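# Untie the rope knot with two arms

## Task

Get the knot out of the rope so the rope rests on the table with no knot left, never letting any part of the rope sink more than about a finger's width below the table surface (that counts as failure).

## Robot and tools

Robot: two seven-joint arms, left_arm and right_arm, each ending in a two-finger gripper. Fingers point along the gripper's own +z axis and open and close along its x axis. end_effector_position is the point midway between the finger pads; fingertips extend 17.5 mm past it.

Frame: every pose, target and reading uses the scene frame. Origin sits at table-top height, centred between the two arms' nominal bases; +x points out over the table, +z up, and left_arm is on the +y side (arm names do not match image left/right). Reported hand positions and orientations can be a few cm off, more at long reach. A BASES line, if present, gives calibrated base positions.

The 20-number row (used by execute_actions and move): one flat list covering both arms, left first. Numbers 1-10: left x, y, z (metres, absolute position in the scene frame), qw, qx, qy, qz (absolute orientation, w first), gripper position, force_limit, speed. Numbers 11-20: the same ten for the right arm. Always include both arms. Gripper values are all in [-1, 1]: position +1 = fully open (50 mm gap), about -0.65 = pads meet, -1 = close until an object blocks. force_limit maps -1/0/+1 to roughly 20/102/185 N per pad (actual grip may be ~15 N more). speed maps -1/0/+1 to 20/85/150 mm/s gap change. Both start at +1. To keep an arm still, resend its last reported pose and its last gripper numbers every call (a 0 is a real command). To hold orientation, repeat the same quaternion rather than copying a drifted reading.

execute_actions(actions, cameras): actions is a list of actions; each action is a list of up to 15 rows, one per 1/30 s step; a short action repeats its last row to fill 15 steps. An empty list just returns state and images. A target more than 0.6 m from the gripper's current position along any of its own axes gets the action refused for both arms; a malformed action or a failing first action rejects the whole call. The controller clips commanded orientation to within 32 degrees of the measured one each step and may fall short; the result's Hand target line shows where each arm is actually headed, so send the remainder next time.

move(target, speed, blend, blocking, cameras): target is one 20-number row or a list of up to 15 rows (absolute poses, no 0.6 m limit). Each gripper travels a straight line from its Hand target, turning the short way. speed is m/s, 0.002 to 0.5 (default 0.25), one value or one per target; rotation is capped at twice that in rad/s and at 0.873 rad/s. blend (metres) rounds corners at intermediate targets; 0 stops at each. All paths finish together, take at least 0.5 s, and are cut off after 10 s. Changed gripper numbers in the first target are sent at the start; in later targets, once everything has come to rest there. Moves do not avoid obstacles or the other arm, and faster moves lag and overshoot more. blocking=false returns after about 0.5 s while the move continues; a new move replaces a running one. The result adds a move: line with the ending (done, off_target, moving, held, fault) and limits (paced = pose clipped, held = steps withheld). An arm not named in the ending is done (within 3 mm and 2 degrees). done/off_target say nothing about contact.

wait(seconds 0-10, cameras): lets time pass with last commands held; a running move keeps going. stop(cameras): brakes the running move; fingers keep moving. zoom_image(camera, region [x0,y0,x1,y1] in pixels, at most 504x504): closer look at a camera's latest image. clear_fault(arm): clears a reported torque fault on that arm only. finished_scene(scene): ends the scene for good; give this scene's number.

Cameras: cam_head_left, cam_head_right, cam_high, cam_low, cam_left_wrist, cam_right_wrist, each 672x504. cameras argument: omitted/null/["all"] = all, [] = none; an unknown name invalidates the call. Calibration (K, distortion, T_world_to_cam) is provided; fixed cameras may have shifted by up to about 2.3 degrees and 9 mm.

Reading results: object_status 0 moving, 1 blocked while opening, 2 blocked while closing (a grip), 3 reached the commanded position or pads touching (likely nothing held). To grip, send -1 and keep sending it, then confirm status 2. New force_limit or speed take effect only with a changed position value (change of at least 0.01). Opening in mm is about (250 - position_measured) x 0.202. Joint velocities "within noise" means the arm is still. Flange force is the external force in the gripper's axes, with some bias, includes held weight; rows-based calls drop it. Wrist depth gives a 7x7 grid of median distances (180-4000 mm, "-" = none). Joint torques are listed in joint-position order, positive toward larger angle. MOTOR HOT appears at 60 °C; at 75 °C an over-temperature fault makes the arm sag for 30-60 s or longer.

Avoid: pressing the rope into the table (the arm is stiff, so even a few mm below a contact pushes very hard) and letting any rope go below the table top; the rope leaving the table; fast impacts, slams and releasing moving rope; the arms touching or a gripper closing on the other arm's fingers, which can fail the scene; torque faults (joint torque over 104.5 N m for the first four joints or 51.3 for the last three, or straying over 5 degrees) which stop the arm until clear_fault; holding loads or stretched poses for long, which heats motors. Big gripper rotations can swing the elbow. The clearance check may hold commands that bring the arms too close.

Each tool is called after "Request:" by a JSON object that holds its "api" and its "payload".

## Session

Request:
{"api": "execute_actions", "payload": {"actions": []}}

Request:
{"api": "zoom_image", "payload": {"camera": "cam_high", "region": [200, 100, 450, 290]}}

Scene clock: 0.00 s.
left_arm: end_effector_position=(+0.8131, +0.4165, +0.2301) position_measured=3 object_status=3 end_effector_quat_wxyz=(-0.488, +0.652, -0.580, +0.004) | right_arm: end_effector_position=(+0.9469, -0.4358, +0.2746) position_measured=3 object_status=3 end_effector_quat_wxyz=(+0.365, +0.420, +0.515, +0.652)
Joint positions: left_arm=[0.271 0.925 0.066 1.092 -1.228 1.029 -0.499] | right_arm=[0.689 1.702 -1.818 0.712 0.117 0.411 3.086]
Joint velocities: within noise
Joint torques (N m): no reading
Flange force (N): no reading
Wrist depth (mm): cam_left_wrist=[2507 2329 1062 1010 950 900 843 / 2570 2620 1181 1132 1052 989 903 / 2509 2776 2807 1300 1187 1108 1028 / 2451 2840 2506 1433 1265 499 432 / 2374 2602 701 584 510 450 399 / 2354 709 610 518 455 408 366 / 2270 655 548 476 429 375 353] | cam_right_wrist=[1471 737 775 819 868 930 990 / 1500 749 781 829 881 936 1001 / 1516 756 789 831 882 942 1005 / 1518 769 787 840 888 958 1026 / 1527 1046 799 853 907 960 1035 / 1542 1505 804 864 907 973 1039 / 1534 1617 811 841 922 948 1045]
Hand target: left_arm +0.8131, +0.4165, +0.2301; -0.488, +0.652, -0.580, +0.004 | right_arm +0.9469, -0.4358, +0.2746; +0.365, +0.420, +0.515, +0.652
Tool commands: left_gripper/position=+1.0 left_gripper/force_limit=+1.0 left_gripper/speed=+1.0 right_gripper/position=+1.0 right_gripper/force_limit=+1.0 right_gripper/speed=+1.0

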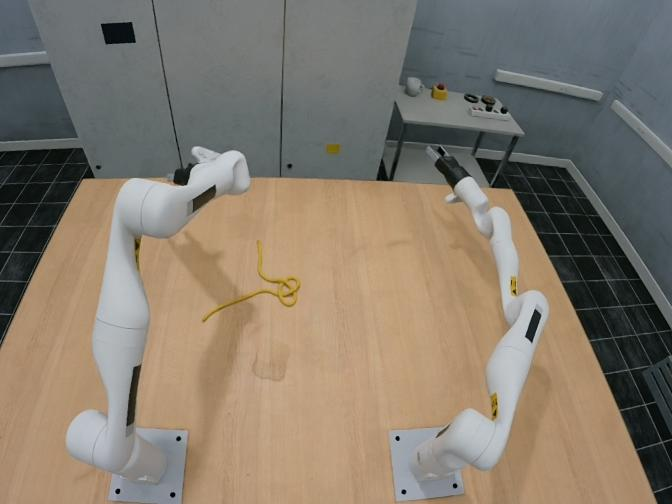

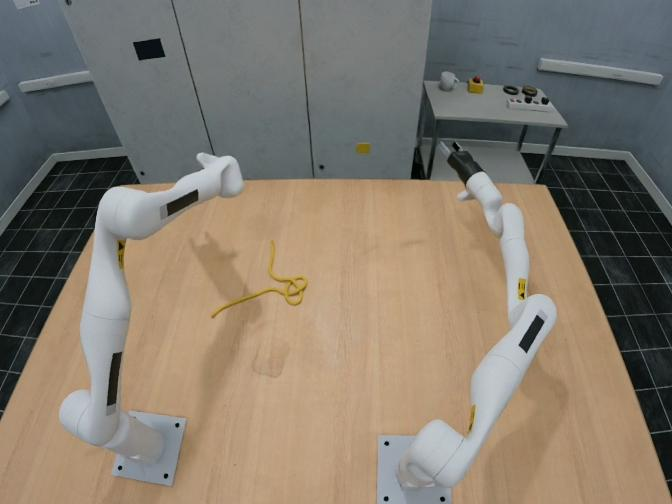

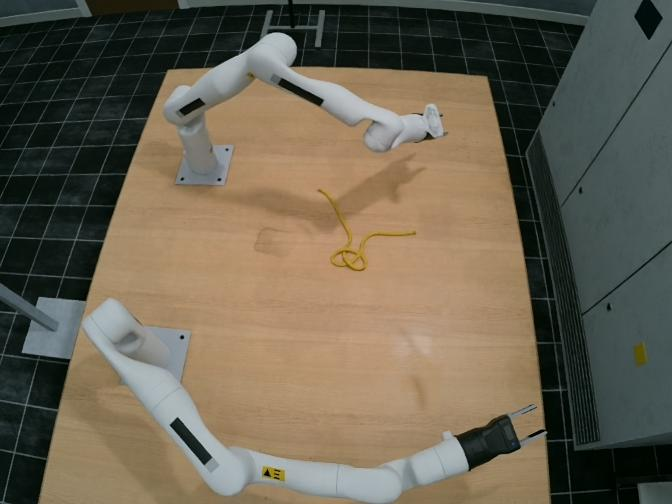

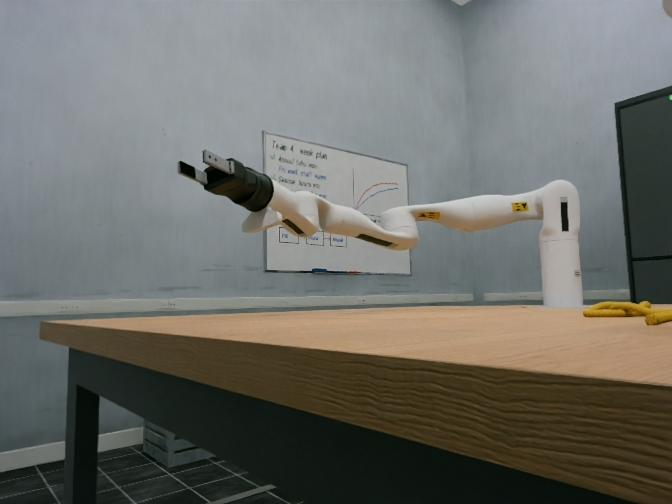

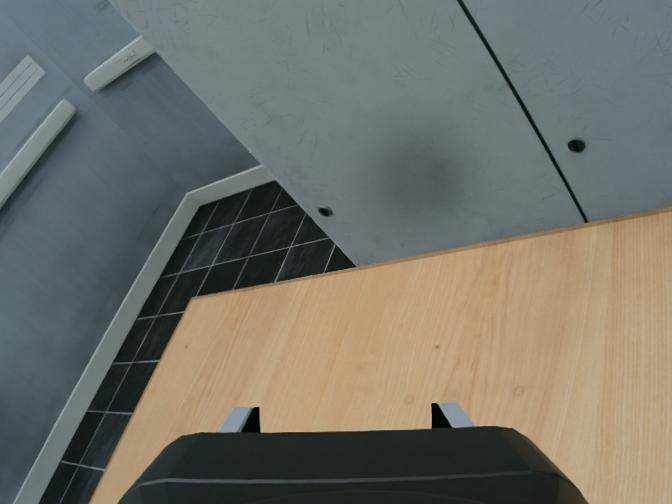

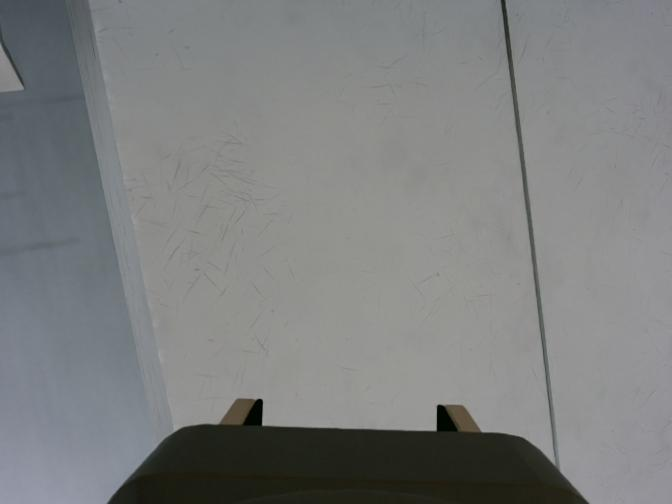

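Scaled by 2.016 from the camera's 672x504 image, which has a finer 960x720 frame.

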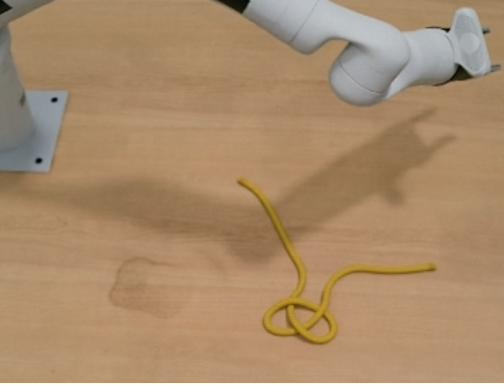

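Request:
{"api": "zoom_image", "payload": {"camera": "cam_high", "region": [315, 225, 385, 280]}}

Request:
{"api": "zoom_image", "payload": {"camera": "cam_head_left", "region": [250, 260, 320, 315]}}

Scaled by 7.200 from the camera's 672x504 image, which has a finer 960x720 frame.

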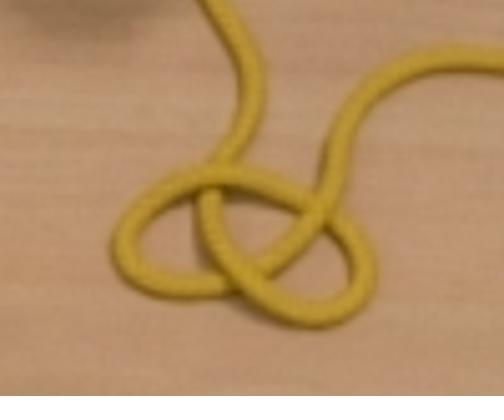

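Scaled by 7.200 from the camera's 672x504 image, which has a finer 960x720 frame.

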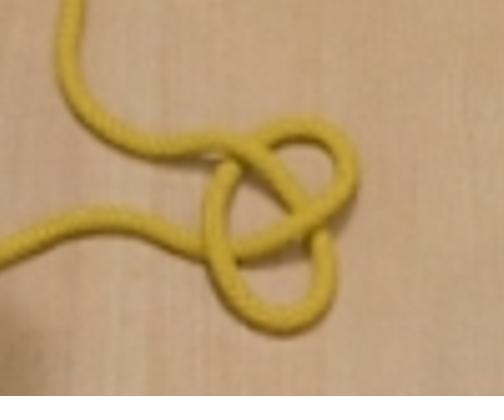

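Request:
{"api": "move", "payload": {"target": [0.8131,0.4165,0.2301,-0.488,0.652,-0.580,0.004,1,1,1,0.70,-0.10,0.25,0,0.7071,0.7071,0,0.2,-0.8,0]}}

Request:
{"api": "move", "payload": {"target": [0.8131,0.4165,0.2301,-0.488,0.652,-0.580,0.004,1,1,1,0.585,0.025,0.18,0,0.7071,0.7071,0,0.2,-0.8,0]}}

Scene clock: 48.10 s.
left_arm: end_effector_position=(+0.8131, +0.4165, +0.2301) position_measured=3 object_status=3 end_effector_quat_wxyz=(-0.488, +0.652, -0.580, +0.004) | right_arm: end_effector_position=(+0.6991, -0.1002, +0.2496) position_measured=123 object_status=3 end_effector_quat_wxyz=(+0.019, +0.707, +0.707, +0.031)
Joint positions: left_arm=[0.271 0.925 0.066 1.092 -1.228 1.029 -0.498] | right_arm=[-0.307 1.142 -0.028 0.035 0.03 1.891 1.296]
Joint velocities: within noise
Joint torques (N m): left_arm=[1.64 -27.06 -2.19 -10 -2.49 0.74 0.59] | right_arm=[-0.84 -26.69 1.69 -7.3 -0.13 -0.33 -0.13]
Flange force (N): left_arm=[-1.9 -3.7 1.7] | right_arm=no reading
Wrist depth (mm): cam_left_wrist=[2509 2348 1062 1004 950 902 840 / 2495 2660 1182 1134 1044 985 910 / 2476 2876 2805 1279 1204 1114 1018 / 2431 2785 2523 1428 1277 501 433 / 2345 2617 697 582 510 448 398 / 2393 706 607 519 453 408 367 / 2333 652 549 475 428 374 353] | cam_right_wrist=[398 398 397 396 397 397 387 / 399 402 400 402 401 401 391 / 406 405 405 405 404 404 404 / 410 407 409 409 407 408 407 / 413 412 414 412 413 411 411 / 416 415 415 415 414 415 416 / 419 421 418 419 417 418 418]
Hand target: left_arm +0.8131, +0.4165, +0.2301; -0.488, +0.652, -0.580, +0.004 | right_arm +0.6991, -0.1002, +0.2496; +0.019, +0.707, +0.707, +0.031
Off the commanded pose: left_arm 0.000 m, 0 deg | right_arm 0.001 m, 4 deg.
elbow stopped short (right arm): the move would have taken joint 4 (elbow) straighter than the controller allows.
move: off_target (right_arm)
camera_calibration:
cam_left_wrist: T_world_to_cam=[[0.316856, -0.760259, -0.567105, 0.19417], [-0.763248, 0.15058, -0.628314, 0.758506], [0.563076, 0.631927, -0.532554, -0.433085], [0, 0, 0, 1]] pos_world=[0.761264, 0.307082, 0.356053]
cam_right_wrist: T_world_to_cam=[[-0.0309003, 0.999516, 0.00367641, 0.119908], [0.99492, 0.0304052, 0.0959721, -0.661133], [0.0958138, 0.0066233, -0.995377, 0.352637], [0, 0, 0, 1]] pos_world=[0.627692, -0.102084, 0.414016]

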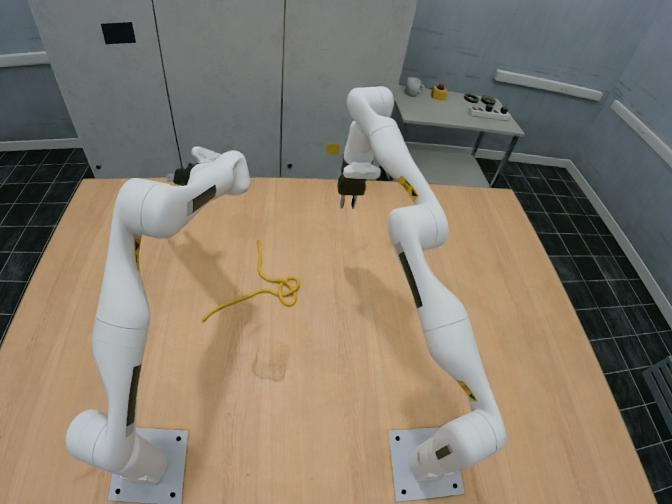

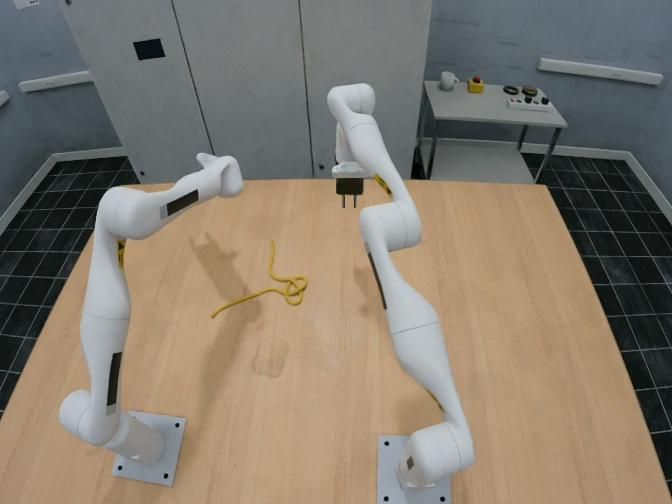

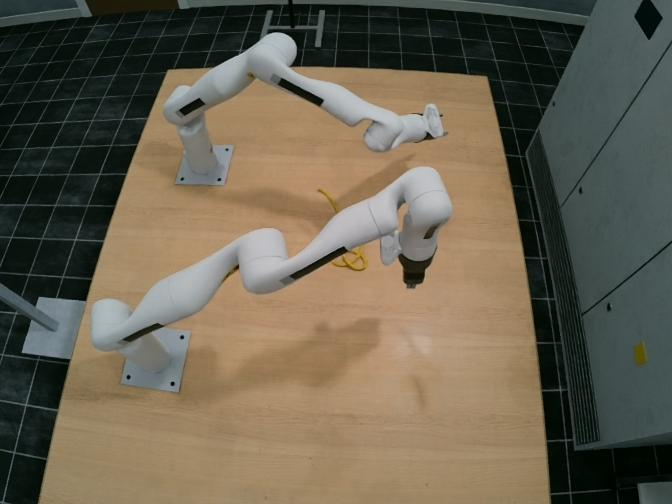

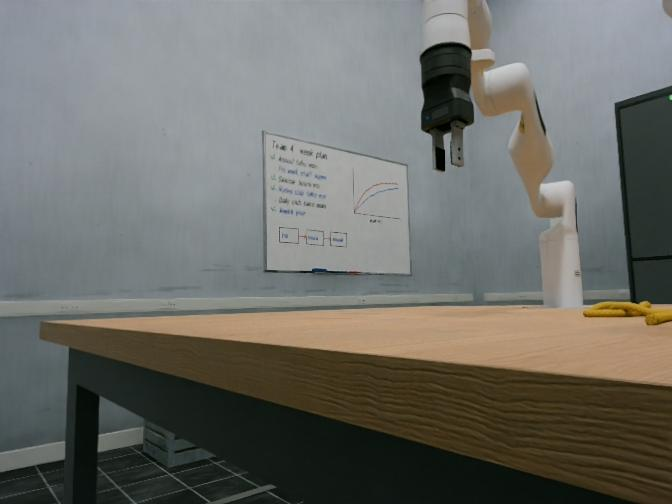

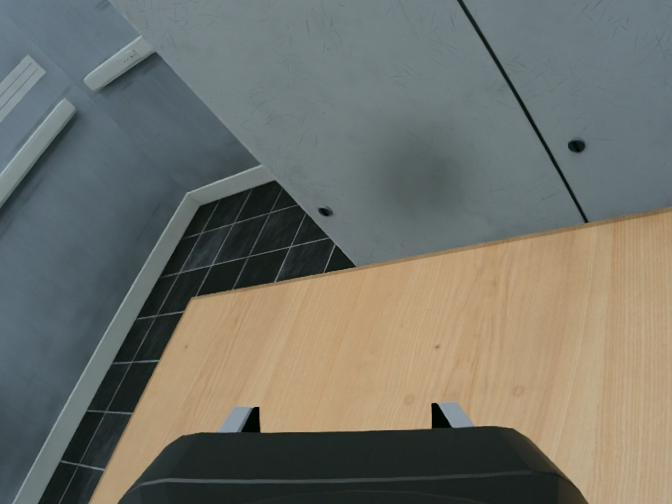

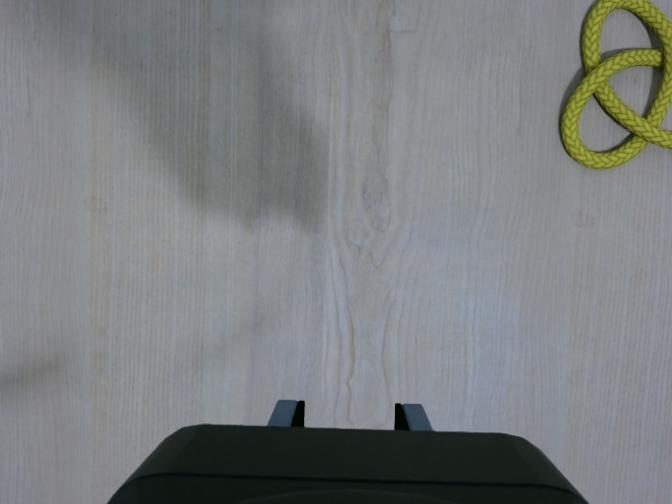

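Scene clock: 49.77 s.
left_arm: end_effector_position=(+0.8131, +0.4165, +0.2301) position_measured=3 object_status=3 end_effector_quat_wxyz=(-0.488, +0.652, -0.580, +0.004) | right_arm: end_effector_position=(+0.5850, +0.0250, +0.1800) position_measured=123 object_status=3 end_effector_quat_wxyz=(+0.000, +0.707, +0.707, +0.000)
Joint positions: left_arm=[0.271 0.925 0.066 1.092 -1.228 1.029 -0.498] | right_arm=[-0.527 0.873 -0.05 0.837 0.039 1.432 1.038]
Joint velocities: within noise
Joint torques (N m): left_arm=[1.57 -27.08 -2.18 -9.96 -2.52 0.75 0.58] | right_arm=[-0.84 -24.33 1.3 -7.68 -0.16 -0.13 -0.12]
Flange force (N): left_arm=[-1.7 -3.8 1.7] | right_arm=[2.3 7.8 -4.7]
Wrist depth (mm): cam_left_wrist=[2499 2334 1073 1001 950 899 840 / 2498 2641 1184 1122 1044 982 907 / 2499 2860 2783 1287 1197 1106 1014 / 2433 2736 2530 1433 1265 501 432 / 2397 2643 695 583 508 447 398 / 2367 709 607 517 456 408 369 / 2272 654 548 476 427 374 354] | cam_right_wrist=[344 343 342 341 339 339 338 / 343 342 342 341 341 340 338 / 344 343 342 341 341 339 338 / 345 344 343 342 340 340 339 / 346 344 344 342 340 341 338 / 345 344 344 343 341 340 340 / 347 346 344 - 342 340 339]
Hand target: left_arm +0.8131, +0.4165, +0.2301; -0.488, +0.652, -0.580, +0.004 | right_arm +0.5850, +0.0250, +0.1800; +0.000, +0.707, +0.707, +0.000
Off the commanded pose: left_arm 0.000 m, 0 deg | right_arm 0.000 m, 0 deg.
move: done
camera_calibration:
cam_left_wrist: T_world_to_cam=[[0.316856, -0.760259, -0.567105, 0.19417], [-0.763248, 0.15058, -0.628314, 0.758506], [0.563076, 0.631927, -0.532554, -0.433085], [0, 0, 0, 1]] pos_world=[0.761264, 0.307082, 0.356053]
cam_right_wrist: T_world_to_cam=[[-0.0311946, 0.99945, -0.0112529, -0.00563453], [0.9992, 0.0314647, 0.0246822, -0.534415], [0.0250227, -0.0104739, -0.999632, 0.336104], [0, 0, 0, 1]] pos_world=[0.525402, 0.025967, 0.349108]

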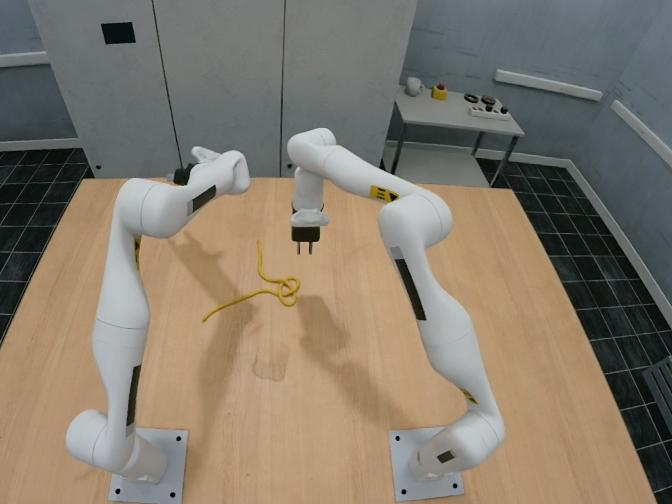

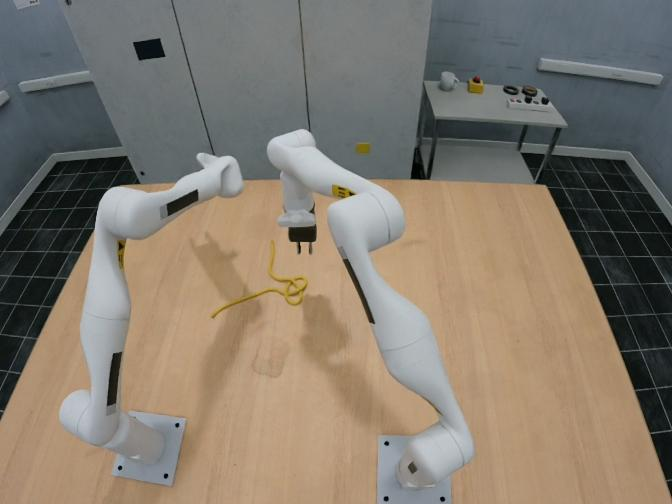

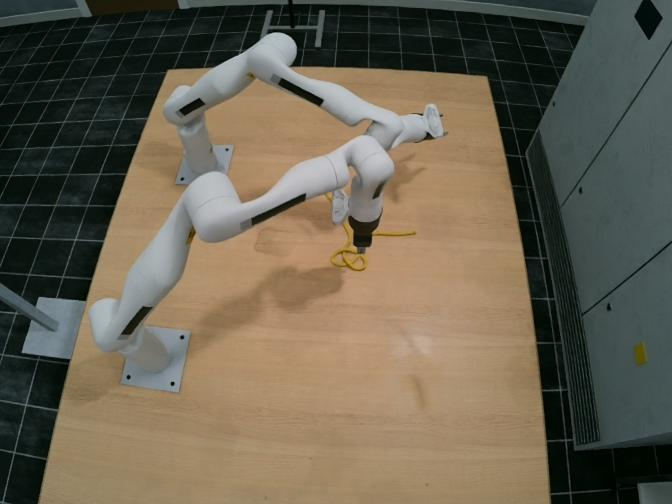

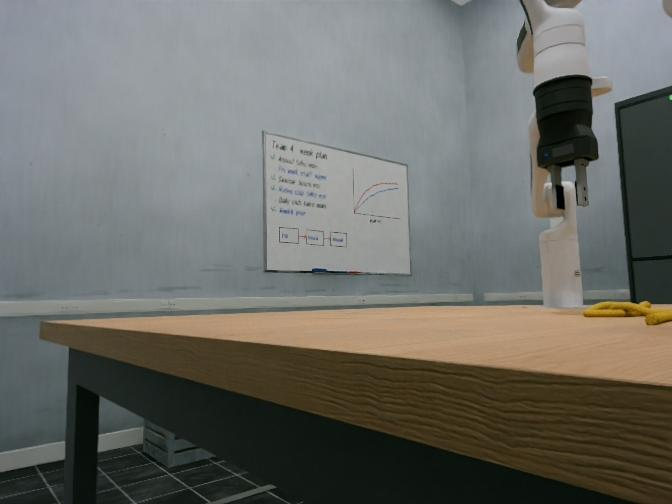

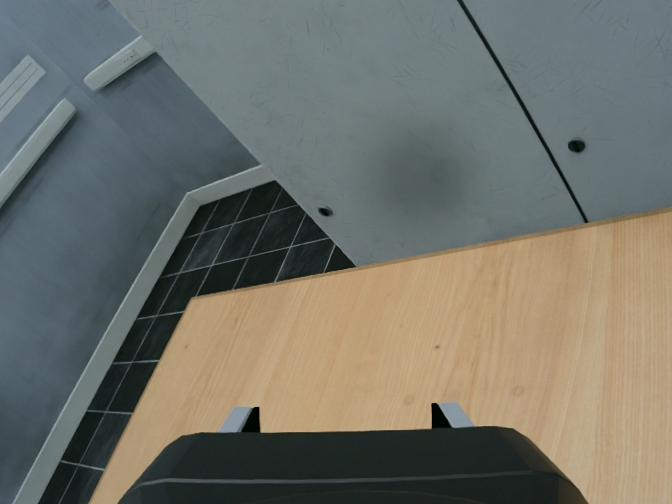

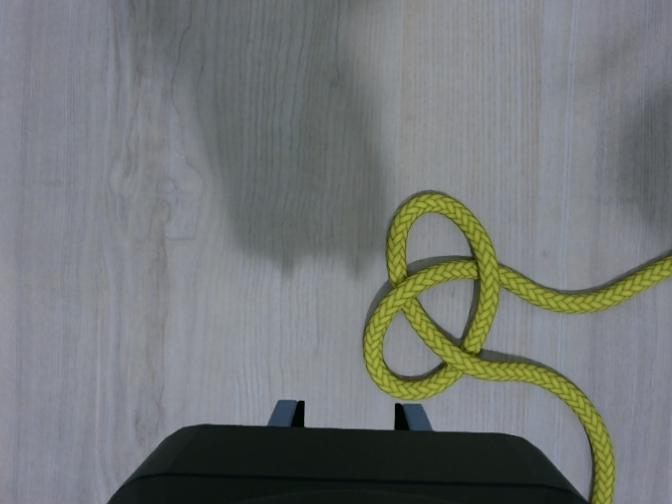

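Request:
{"api": "move", "payload": {"target": [[0.8131,0.4165,0.2301,-0.488,0.652,-0.580,0.004,1,1,1,0.583,0.047,0.08,0,0.7071,0.7071,0,0.2,-0.8,0],[0.8131,0.4165,0.2301,-0.488,0.652,-0.580,0.004,1,1,1,0.583,0.047,0.024,0,0.7071,0.7071,0,0.2,-0.8,0]], "speed": [0.2,0.05], "cameras": ["cam_right_wrist","cam_low"]}}

Scene clock: 64.67 s.
left_arm: end_effector_position=(+0.8131, +0.4165, +0.2301) position_measured=3 object_status=3 end_effector_quat_wxyz=(-0.488, +0.652, -0.580, +0.004) | right_arm: end_effector_position=(+0.5829, +0.0469, +0.0239) position_measured=123 object_status=3 end_effector_quat_wxyz=(+0.000, +0.707, +0.707, +0.000)
Joint positions: left_arm=[0.271 0.925 0.066 1.092 -1.228 1.029 -0.498] | right_arm=[-0.555 1.039 -0.054 1.005 0.052 1.099 0.997]
Joint velocities: within noise
Joint torques (N m): left_arm=[1.6 -27.05 -2.16 -9.94 -2.51 0.73 0.6] | right_arm=[-0.84 -24.82 1.27 -6.78 -0.13 -0.1 -0.13]
Flange force (N): left_arm=[-1.7 -4.0 1.7] | right_arm=[1.4 6.0 -3.3]
Wrist depth (mm): cam_left_wrist=[2478 2391 1063 1010 953 900 843 / 2547 2658 1175 1138 1044 989 904 / 2496 2841 2765 1290 1198 1109 1016 / 2434 2822 2545 1429 1274 501 432 / 2427 2623 700 586 508 448 399 / 2336 712 607 519 453 407 368 / 2230 656 548 477 429 375 353] | cam_right_wrist=[186 185 185 184 184 183 183 / 186 186 185 185 184 183 183 / 187 186 186 185 185 184 183 / 187 186 186 185 185 184 183 / 187 187 186 186 185 - 183 / 187 187 186 185 185 185 184 / - - - - - - -]
Hand target: left_arm +0.8131, +0.4165, +0.2301; -0.488, +0.652, -0.580, +0.004 | right_arm +0.5830, +0.0470, +0.0240; +0.000, +0.707, +0.707, +0.000
Off the commanded pose: left_arm 0.000 m, 0 deg | right_arm 0.000 m, 0 deg.
move: done
camera_calibration:
cam_right_wrist: T_world_to_cam=[[-0.0311926, 0.999448, -0.0114465, -0.0294086], [0.999205, 0.0314654, 0.0244761, -0.52912], [0.0248227, -0.0106739, -0.999635, 0.180459], [0, 0, 0, 1]] pos_world=[0.523303, 0.0479676, 0.193008]
Images, in order (width x height): cam_low 672x504, cam_right_wrist 672x504.

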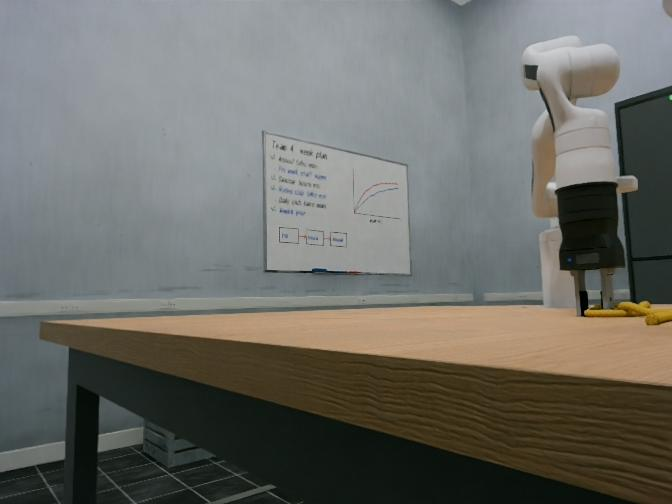

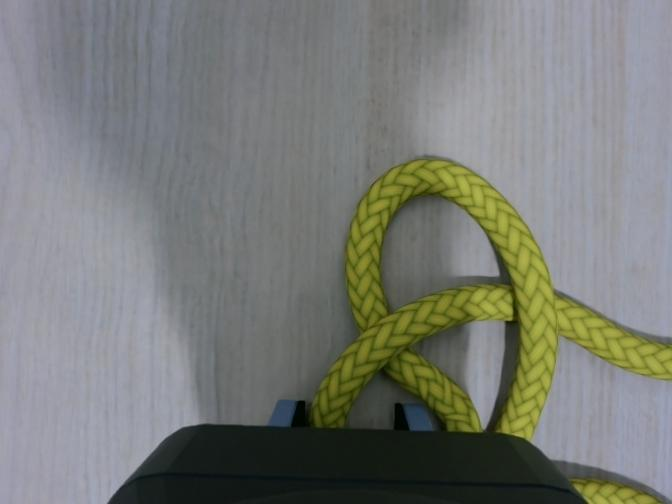

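Request:
{"api": "move", "payload": {"target": [[0.8131,0.4165,0.2301,-0.488,0.652,-0.580,0.004,1,1,1,0.583,0.045,0.020,0,0.7071,0.7071,0,0.2,-0.8,0],[0.8131,0.4165,0.2301,-0.488,0.652,-0.580,0.004,1,1,1,0.583,0.045,0.020,0,0.7071,0.7071,0,-1,-0.8,-0.5]], "speed": 0.03, "cameras": ["cam_right_wrist"]}}

Request:
{"api": "move", "payload": {"target": [[0.8131,0.4165,0.2301,-0.488,0.652,-0.580,0.004,1,1,1,0.583,0.045,0.035,0,0.7071,0.7071,0,-1,-0.8,-0.5],[0.8131,0.4165,0.2301,-0.488,0.652,-0.580,0.004,1,1,1,0.60,-0.03,0.04,0,0.7071,0.7071,0,-1,-0.8,-0.5]], "speed": 0.06}}

Request:
{"api": "zoom_image", "payload": {"camera": "cam_head_left", "region": [200, 230, 360, 350]}}

Scene clock: 77.40 s.
left_arm: end_effector_position=(+0.8131, +0.4165, +0.2301) position_measured=3 object_status=3 end_effector_quat_wxyz=(-0.488, +0.652, -0.580, +0.004) | right_arm: end_effector_position=(+0.5831, +0.0449, +0.0200) position_measured=206 object_status=2 end_effector_quat_wxyz=(+0.000, +0.707, +0.707, +0.000)
Joint positions: left_arm=[0.271 0.925 0.066 1.092 -1.228 1.029 -0.498] | right_arm=[-0.552 1.041 -0.054 1.013 0.053 1.089 0.999]
Joint velocities: within noise
Joint torques (N m): left_arm=[1.62 -27.07 -2.21 -9.91 -2.5 0.79 0.63] | right_arm=[-2.35 3.14 -0.21 5.71 -1.1 -0.28 -0.08]
Flange force (N): left_arm=[-1.7 -4.2 1.9] | right_arm=[0.5 9.1 -47.2]
Wrist depth (mm): cam_left_wrist=[2462 2354 1071 1005 957 896 842 / 2528 2705 1180 1122 1041 995 904 / 2508 2863 2800 1295 1190 1105 1015 / 2457 2806 2483 1429 1282 503 433 / 2428 2632 697 583 508 448 398 / 2379 711 606 516 455 407 367 / 2277 652 549 476 428 374 353] | cam_right_wrist=[185 184 184 183 183 182 182 / 185 185 184 183 183 183 182 / 185 185 185 184 183 183 182 / 186 185 185 184 184 183 183 / 186 185 185 184 - - - / 187 186 185 185 184 184 183 / - - - - - - -]
Hand target: left_arm +0.8131, +0.4165, +0.2301; -0.488, +0.652, -0.580, +0.004 | right_arm +0.5830, +0.0450, +0.0200; +0.000, +0.707, +0.707, +0.000
Off the commanded pose: left_arm 0.000 m, 0 deg | right_arm 0.000 m, 0 deg.
move: done
camera_calibration:
cam_right_wrist: T_world_to_cam=[[-0.03119, 0.999449, -0.0113589, -0.027469], [0.999195, 0.0314649, 0.0248789, -0.529131], [0.0252226, -0.0105738, -0.999626, 0.176321], [0, 0, 0, 1]] pos_world=[0.523401, 0.0459673, 0.189107]
Images, in order (width x height): cam_right_wrist 672x504.

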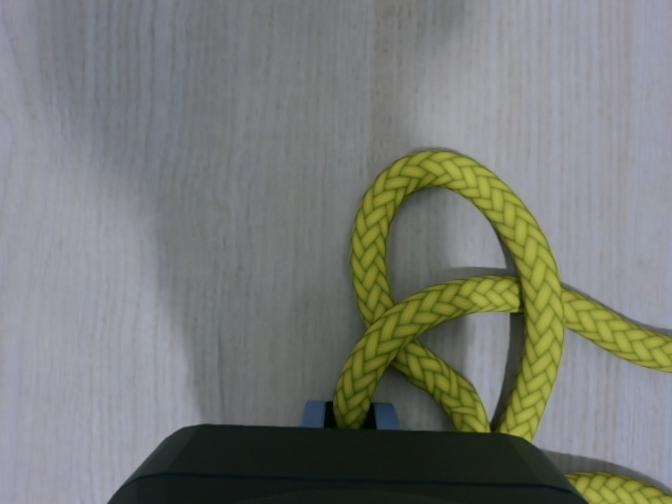

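Scene clock: 79.33 s.
left_arm: end_effector_position=(+0.8131, +0.4165, +0.2301) position_measured=3 object_status=3 end_effector_quat_wxyz=(-0.488, +0.652, -0.580, +0.004) | right_arm: end_effector_position=(+0.6000, -0.0299, +0.0400) position_measured=206 object_status=2 end_effector_quat_wxyz=(+0.000, +0.707, +0.707, +0.000)
Joint positions: left_arm=[0.271 0.925 0.066 1.092 -1.228 1.029 -0.498] | right_arm=[-0.43 0.975 -0.06 1.093 0.057 1.076 1.112]
Joint velocities: within noise
Joint torques (N m): left_arm=[1.57 -27.01 -2.23 -9.95 -2.49 0.76 0.62] | right_arm=[-0.74 -24.13 1.16 -6.75 -0.14 -0.18 0.05]
Flange force (N): left_arm=[-1.8 -3.9 1.7] | right_arm=[0.9 5.5 -3.4]
Wrist depth (mm): cam_left_wrist=[2543 2325 1069 1002 951 894 840 / 2532 2638 1191 1130 1051 991 909 / 2470 2893 2815 1303 1207 1100 1018 / 2435 2725 2522 1396 1274 501 433 / 2360 2639 698 586 508 447 398 / 2334 714 608 517 455 408 367 / 2273 649 549 475 429 374 353] | cam_right_wrist=[203 202 201 201 200 200 199 / 203 202 202 201 200 200 200 / 203 203 202 201 201 200 199 / 203 203 202 201 201 201 200 / 204 203 203 202 192 191 194 / 204 203 203 - 196 201 201 / 204 204 203 - 201 192 201]
Hand target: left_arm +0.8131, +0.4165, +0.2301; -0.488, +0.652, -0.580, +0.004 | right_arm +0.6000, -0.0300, +0.0400; +0.000, +0.707, +0.707, +0.000
Off the commanded pose: left_arm 0.000 m, 0 deg | right_arm 0.000 m, 0 deg.
move: done
camera_calibration:
cam_left_wrist: T_world_to_cam=[[0.316856, -0.760259, -0.567105, 0.19417], [-0.763248, 0.15058, -0.628314, 0.758506], [0.563076, 0.631927, -0.532554, -0.433085], [0, 0, 0, 1]] pos_world=[0.761264, 0.307082, 0.356053]
cam_right_wrist: T_world_to_cam=[[-0.0311946, 0.99945, -0.0112529, 0.0481247], [0.9992, 0.0314647, 0.0246822, -0.544121], [0.0250227, -0.0104739, -0.999632, 0.195208], [0, 0, 0, 1]] pos_world=[0.540302, -0.028933, 0.209108]

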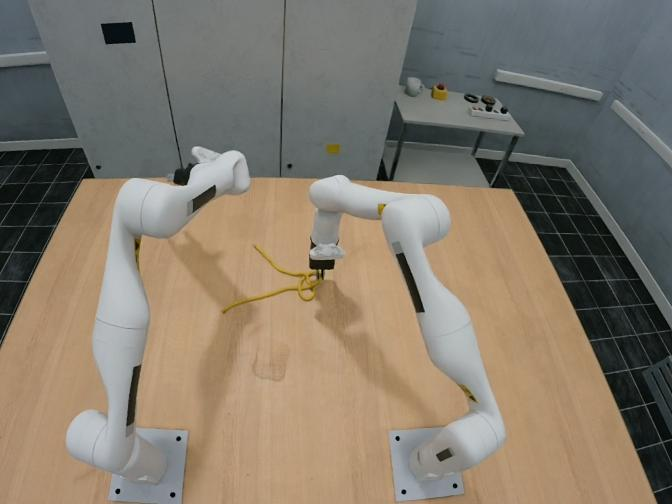

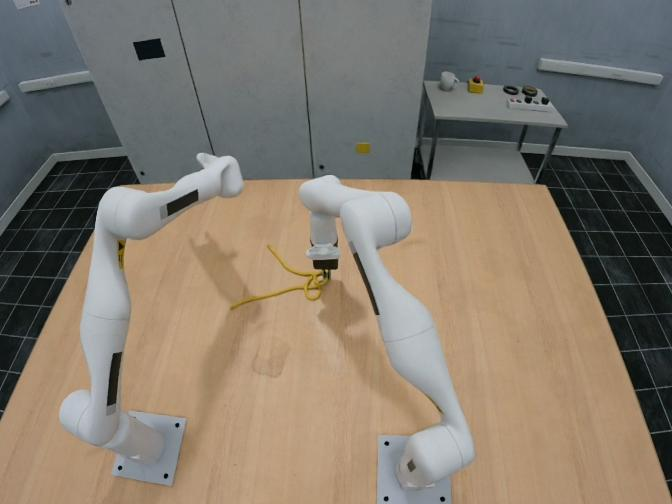

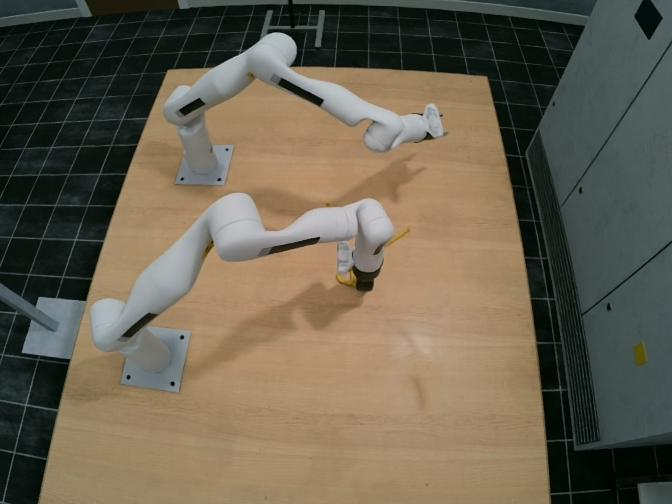

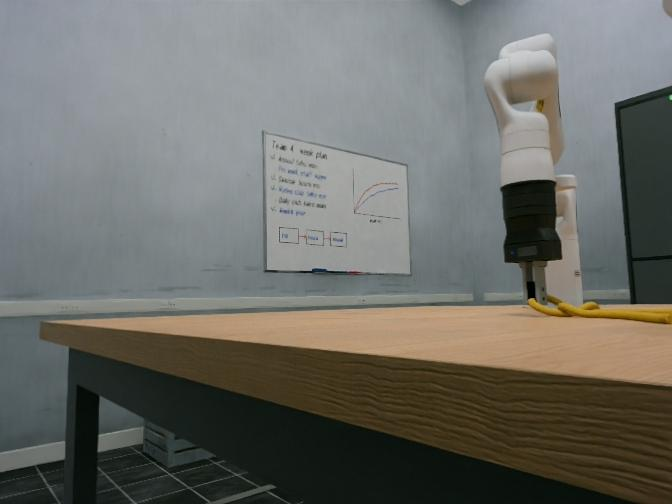

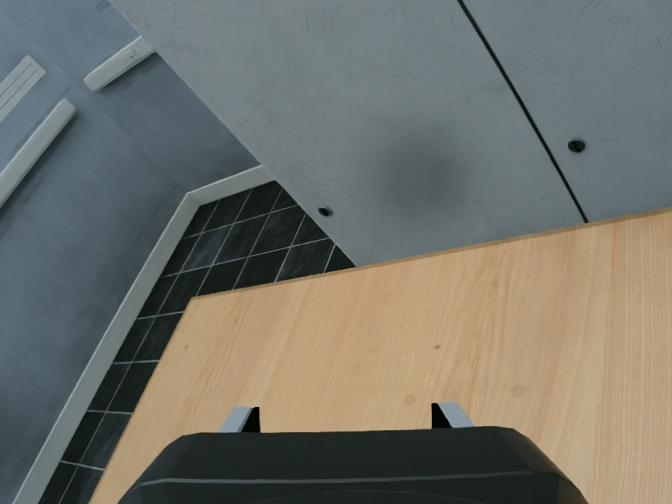

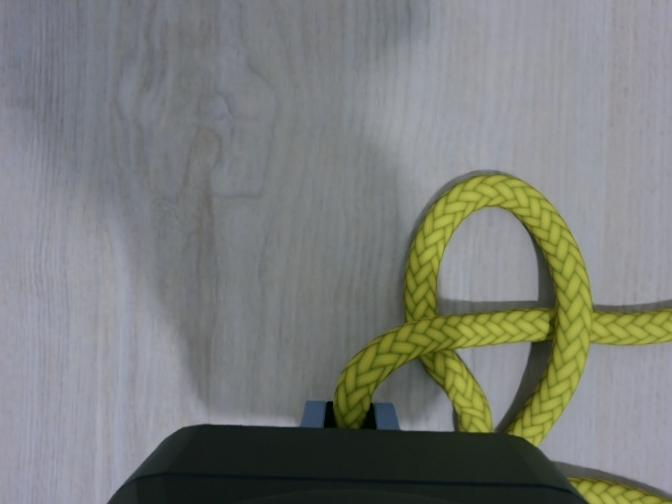

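Scaled by 3.150 from the camera's 672x504 image, which has a finer 960x720 frame.

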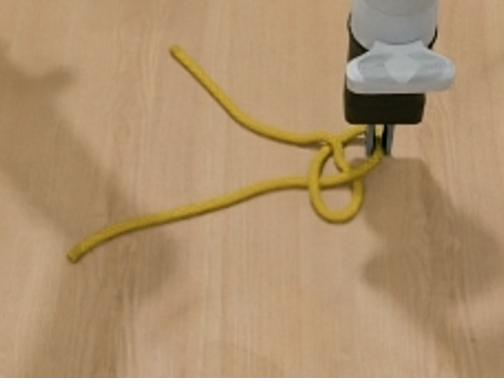

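Request:
{"api": "move", "payload": {"target": [0.68,0.14,0.17,0,0.3827,0.9239,0,0.2,-0.8,0,0.60,-0.03,0.04,0,0.7071,0.7071,0,-1,-0.8,-0.5]}}

Scene clock: 111.77 s.
left_arm: end_effector_position=(+0.6799, +0.1400, +0.1700) position_measured=123 object_status=3 end_effector_quat_wxyz=(+0.000, +0.383, +0.924, +0.000) | right_arm: end_effector_position=(+0.6000, -0.0300, +0.0400) position_measured=206 object_status=2 end_effector_quat_wxyz=(+0.000, +0.707, +0.707, +0.000)
Joint positions: left_arm=[0.277 1.21 0.92 0.277 -0.859 1.756 -3.415] | right_arm=[-0.43 0.975 -0.06 1.093 0.057 1.076 1.112]
Joint velocities: within noise
Joint torques (N m): left_arm=[1.64 -28.92 1.32 -6.49 -0.03 0.19 0.42] | right_arm=[-0.77 -24.17 1.22 -6.75 -0.13 -0.1 -0.12]
Flange force (N): left_arm=no reading | right_arm=[0.6 5.6 -3.2]
Wrist depth (mm): cam_left_wrist=[332 332 320 331 332 332 331 / 333 333 332 331 332 331 332 / 333 333 332 332 332 332 332 / 333 334 333 333 332 332 332 / 334 333 333 332 331 333 332 / 334 334 333 333 333 333 332 / 334 334 - 334 - 333 333] | cam_right_wrist=[203 202 201 201 200 200 199 / 203 202 202 201 201 200 199 / 203 203 202 201 201 200 200 / 203 203 202 202 201 200 200 / 203 203 202 201 193 191 193 / 204 203 203 - 196 201 200 / 204 204 203 - 202 192 201]
Hand target: left_arm +0.6799, +0.1400, +0.1700; +0.000, +0.383, +0.924, +0.000 | right_arm +0.6000, -0.0300, +0.0400; +0.000, +0.707, +0.707, +0.000
Off the commanded pose: left_arm 0.000 m, 0 deg | right_arm 0.000 m, 0 deg.
move: done
camera_calibration:
cam_left_wrist: T_world_to_cam=[[-0.69901, 0.71511, 0.00163175, 0.37948], [0.71507, 0.698942, 0.0124488, -0.530074], [0.00776179, 0.00986866, -0.999921, 0.328659], [0, 0, 0, 1]] pos_world=[0.641749, 0.0958775, 0.334613]
cam_right_wrist: T_world_to_cam=[[-0.0311946, 0.99945, -0.0112529, 0.0482277], [0.9992, 0.0314647, 0.0246822, -0.544217], [0.0250227, -0.0104739, -0.999632, 0.195204], [0, 0, 0, 1]] pos_world=[0.540402, -0.029033, 0.209108]

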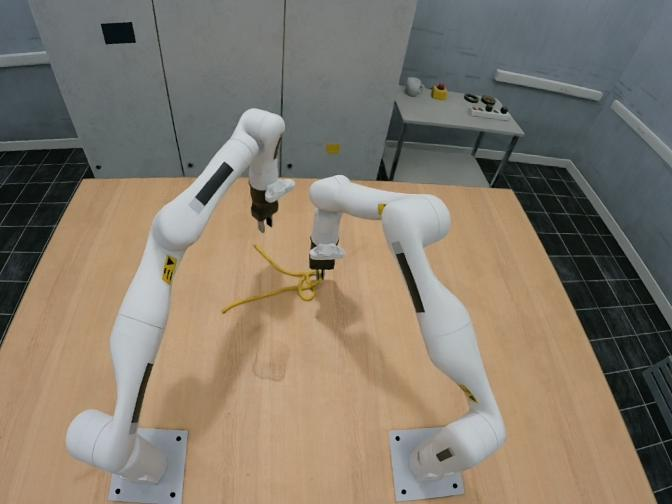

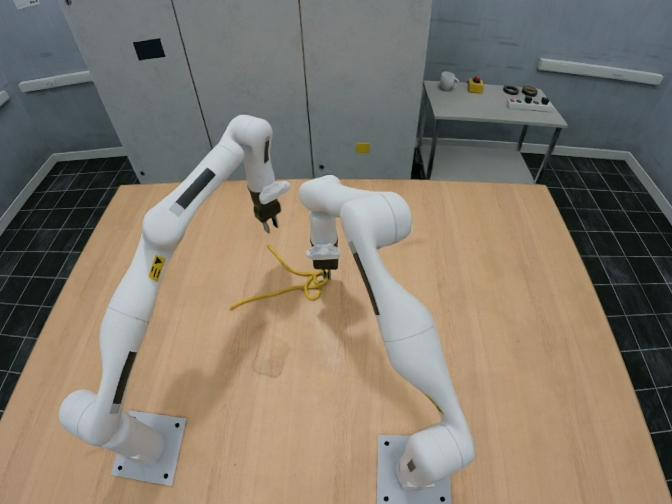

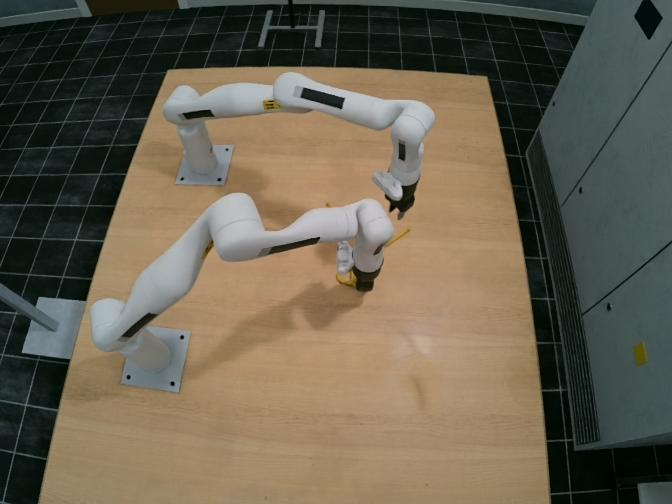

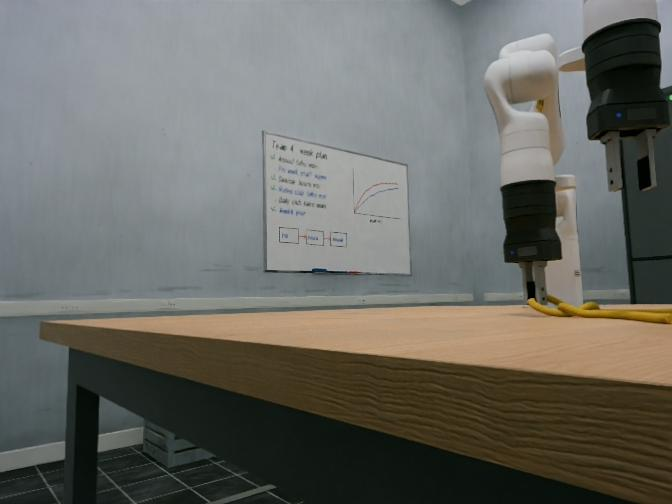

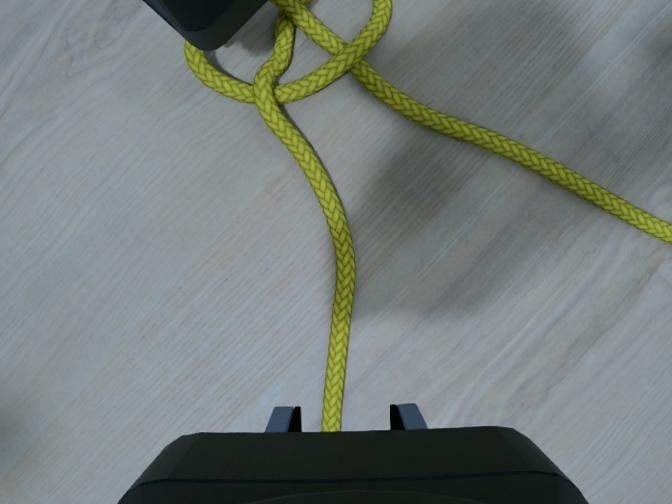

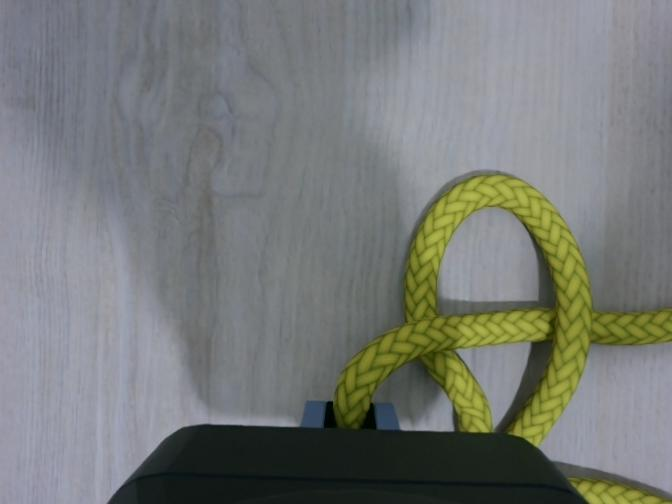

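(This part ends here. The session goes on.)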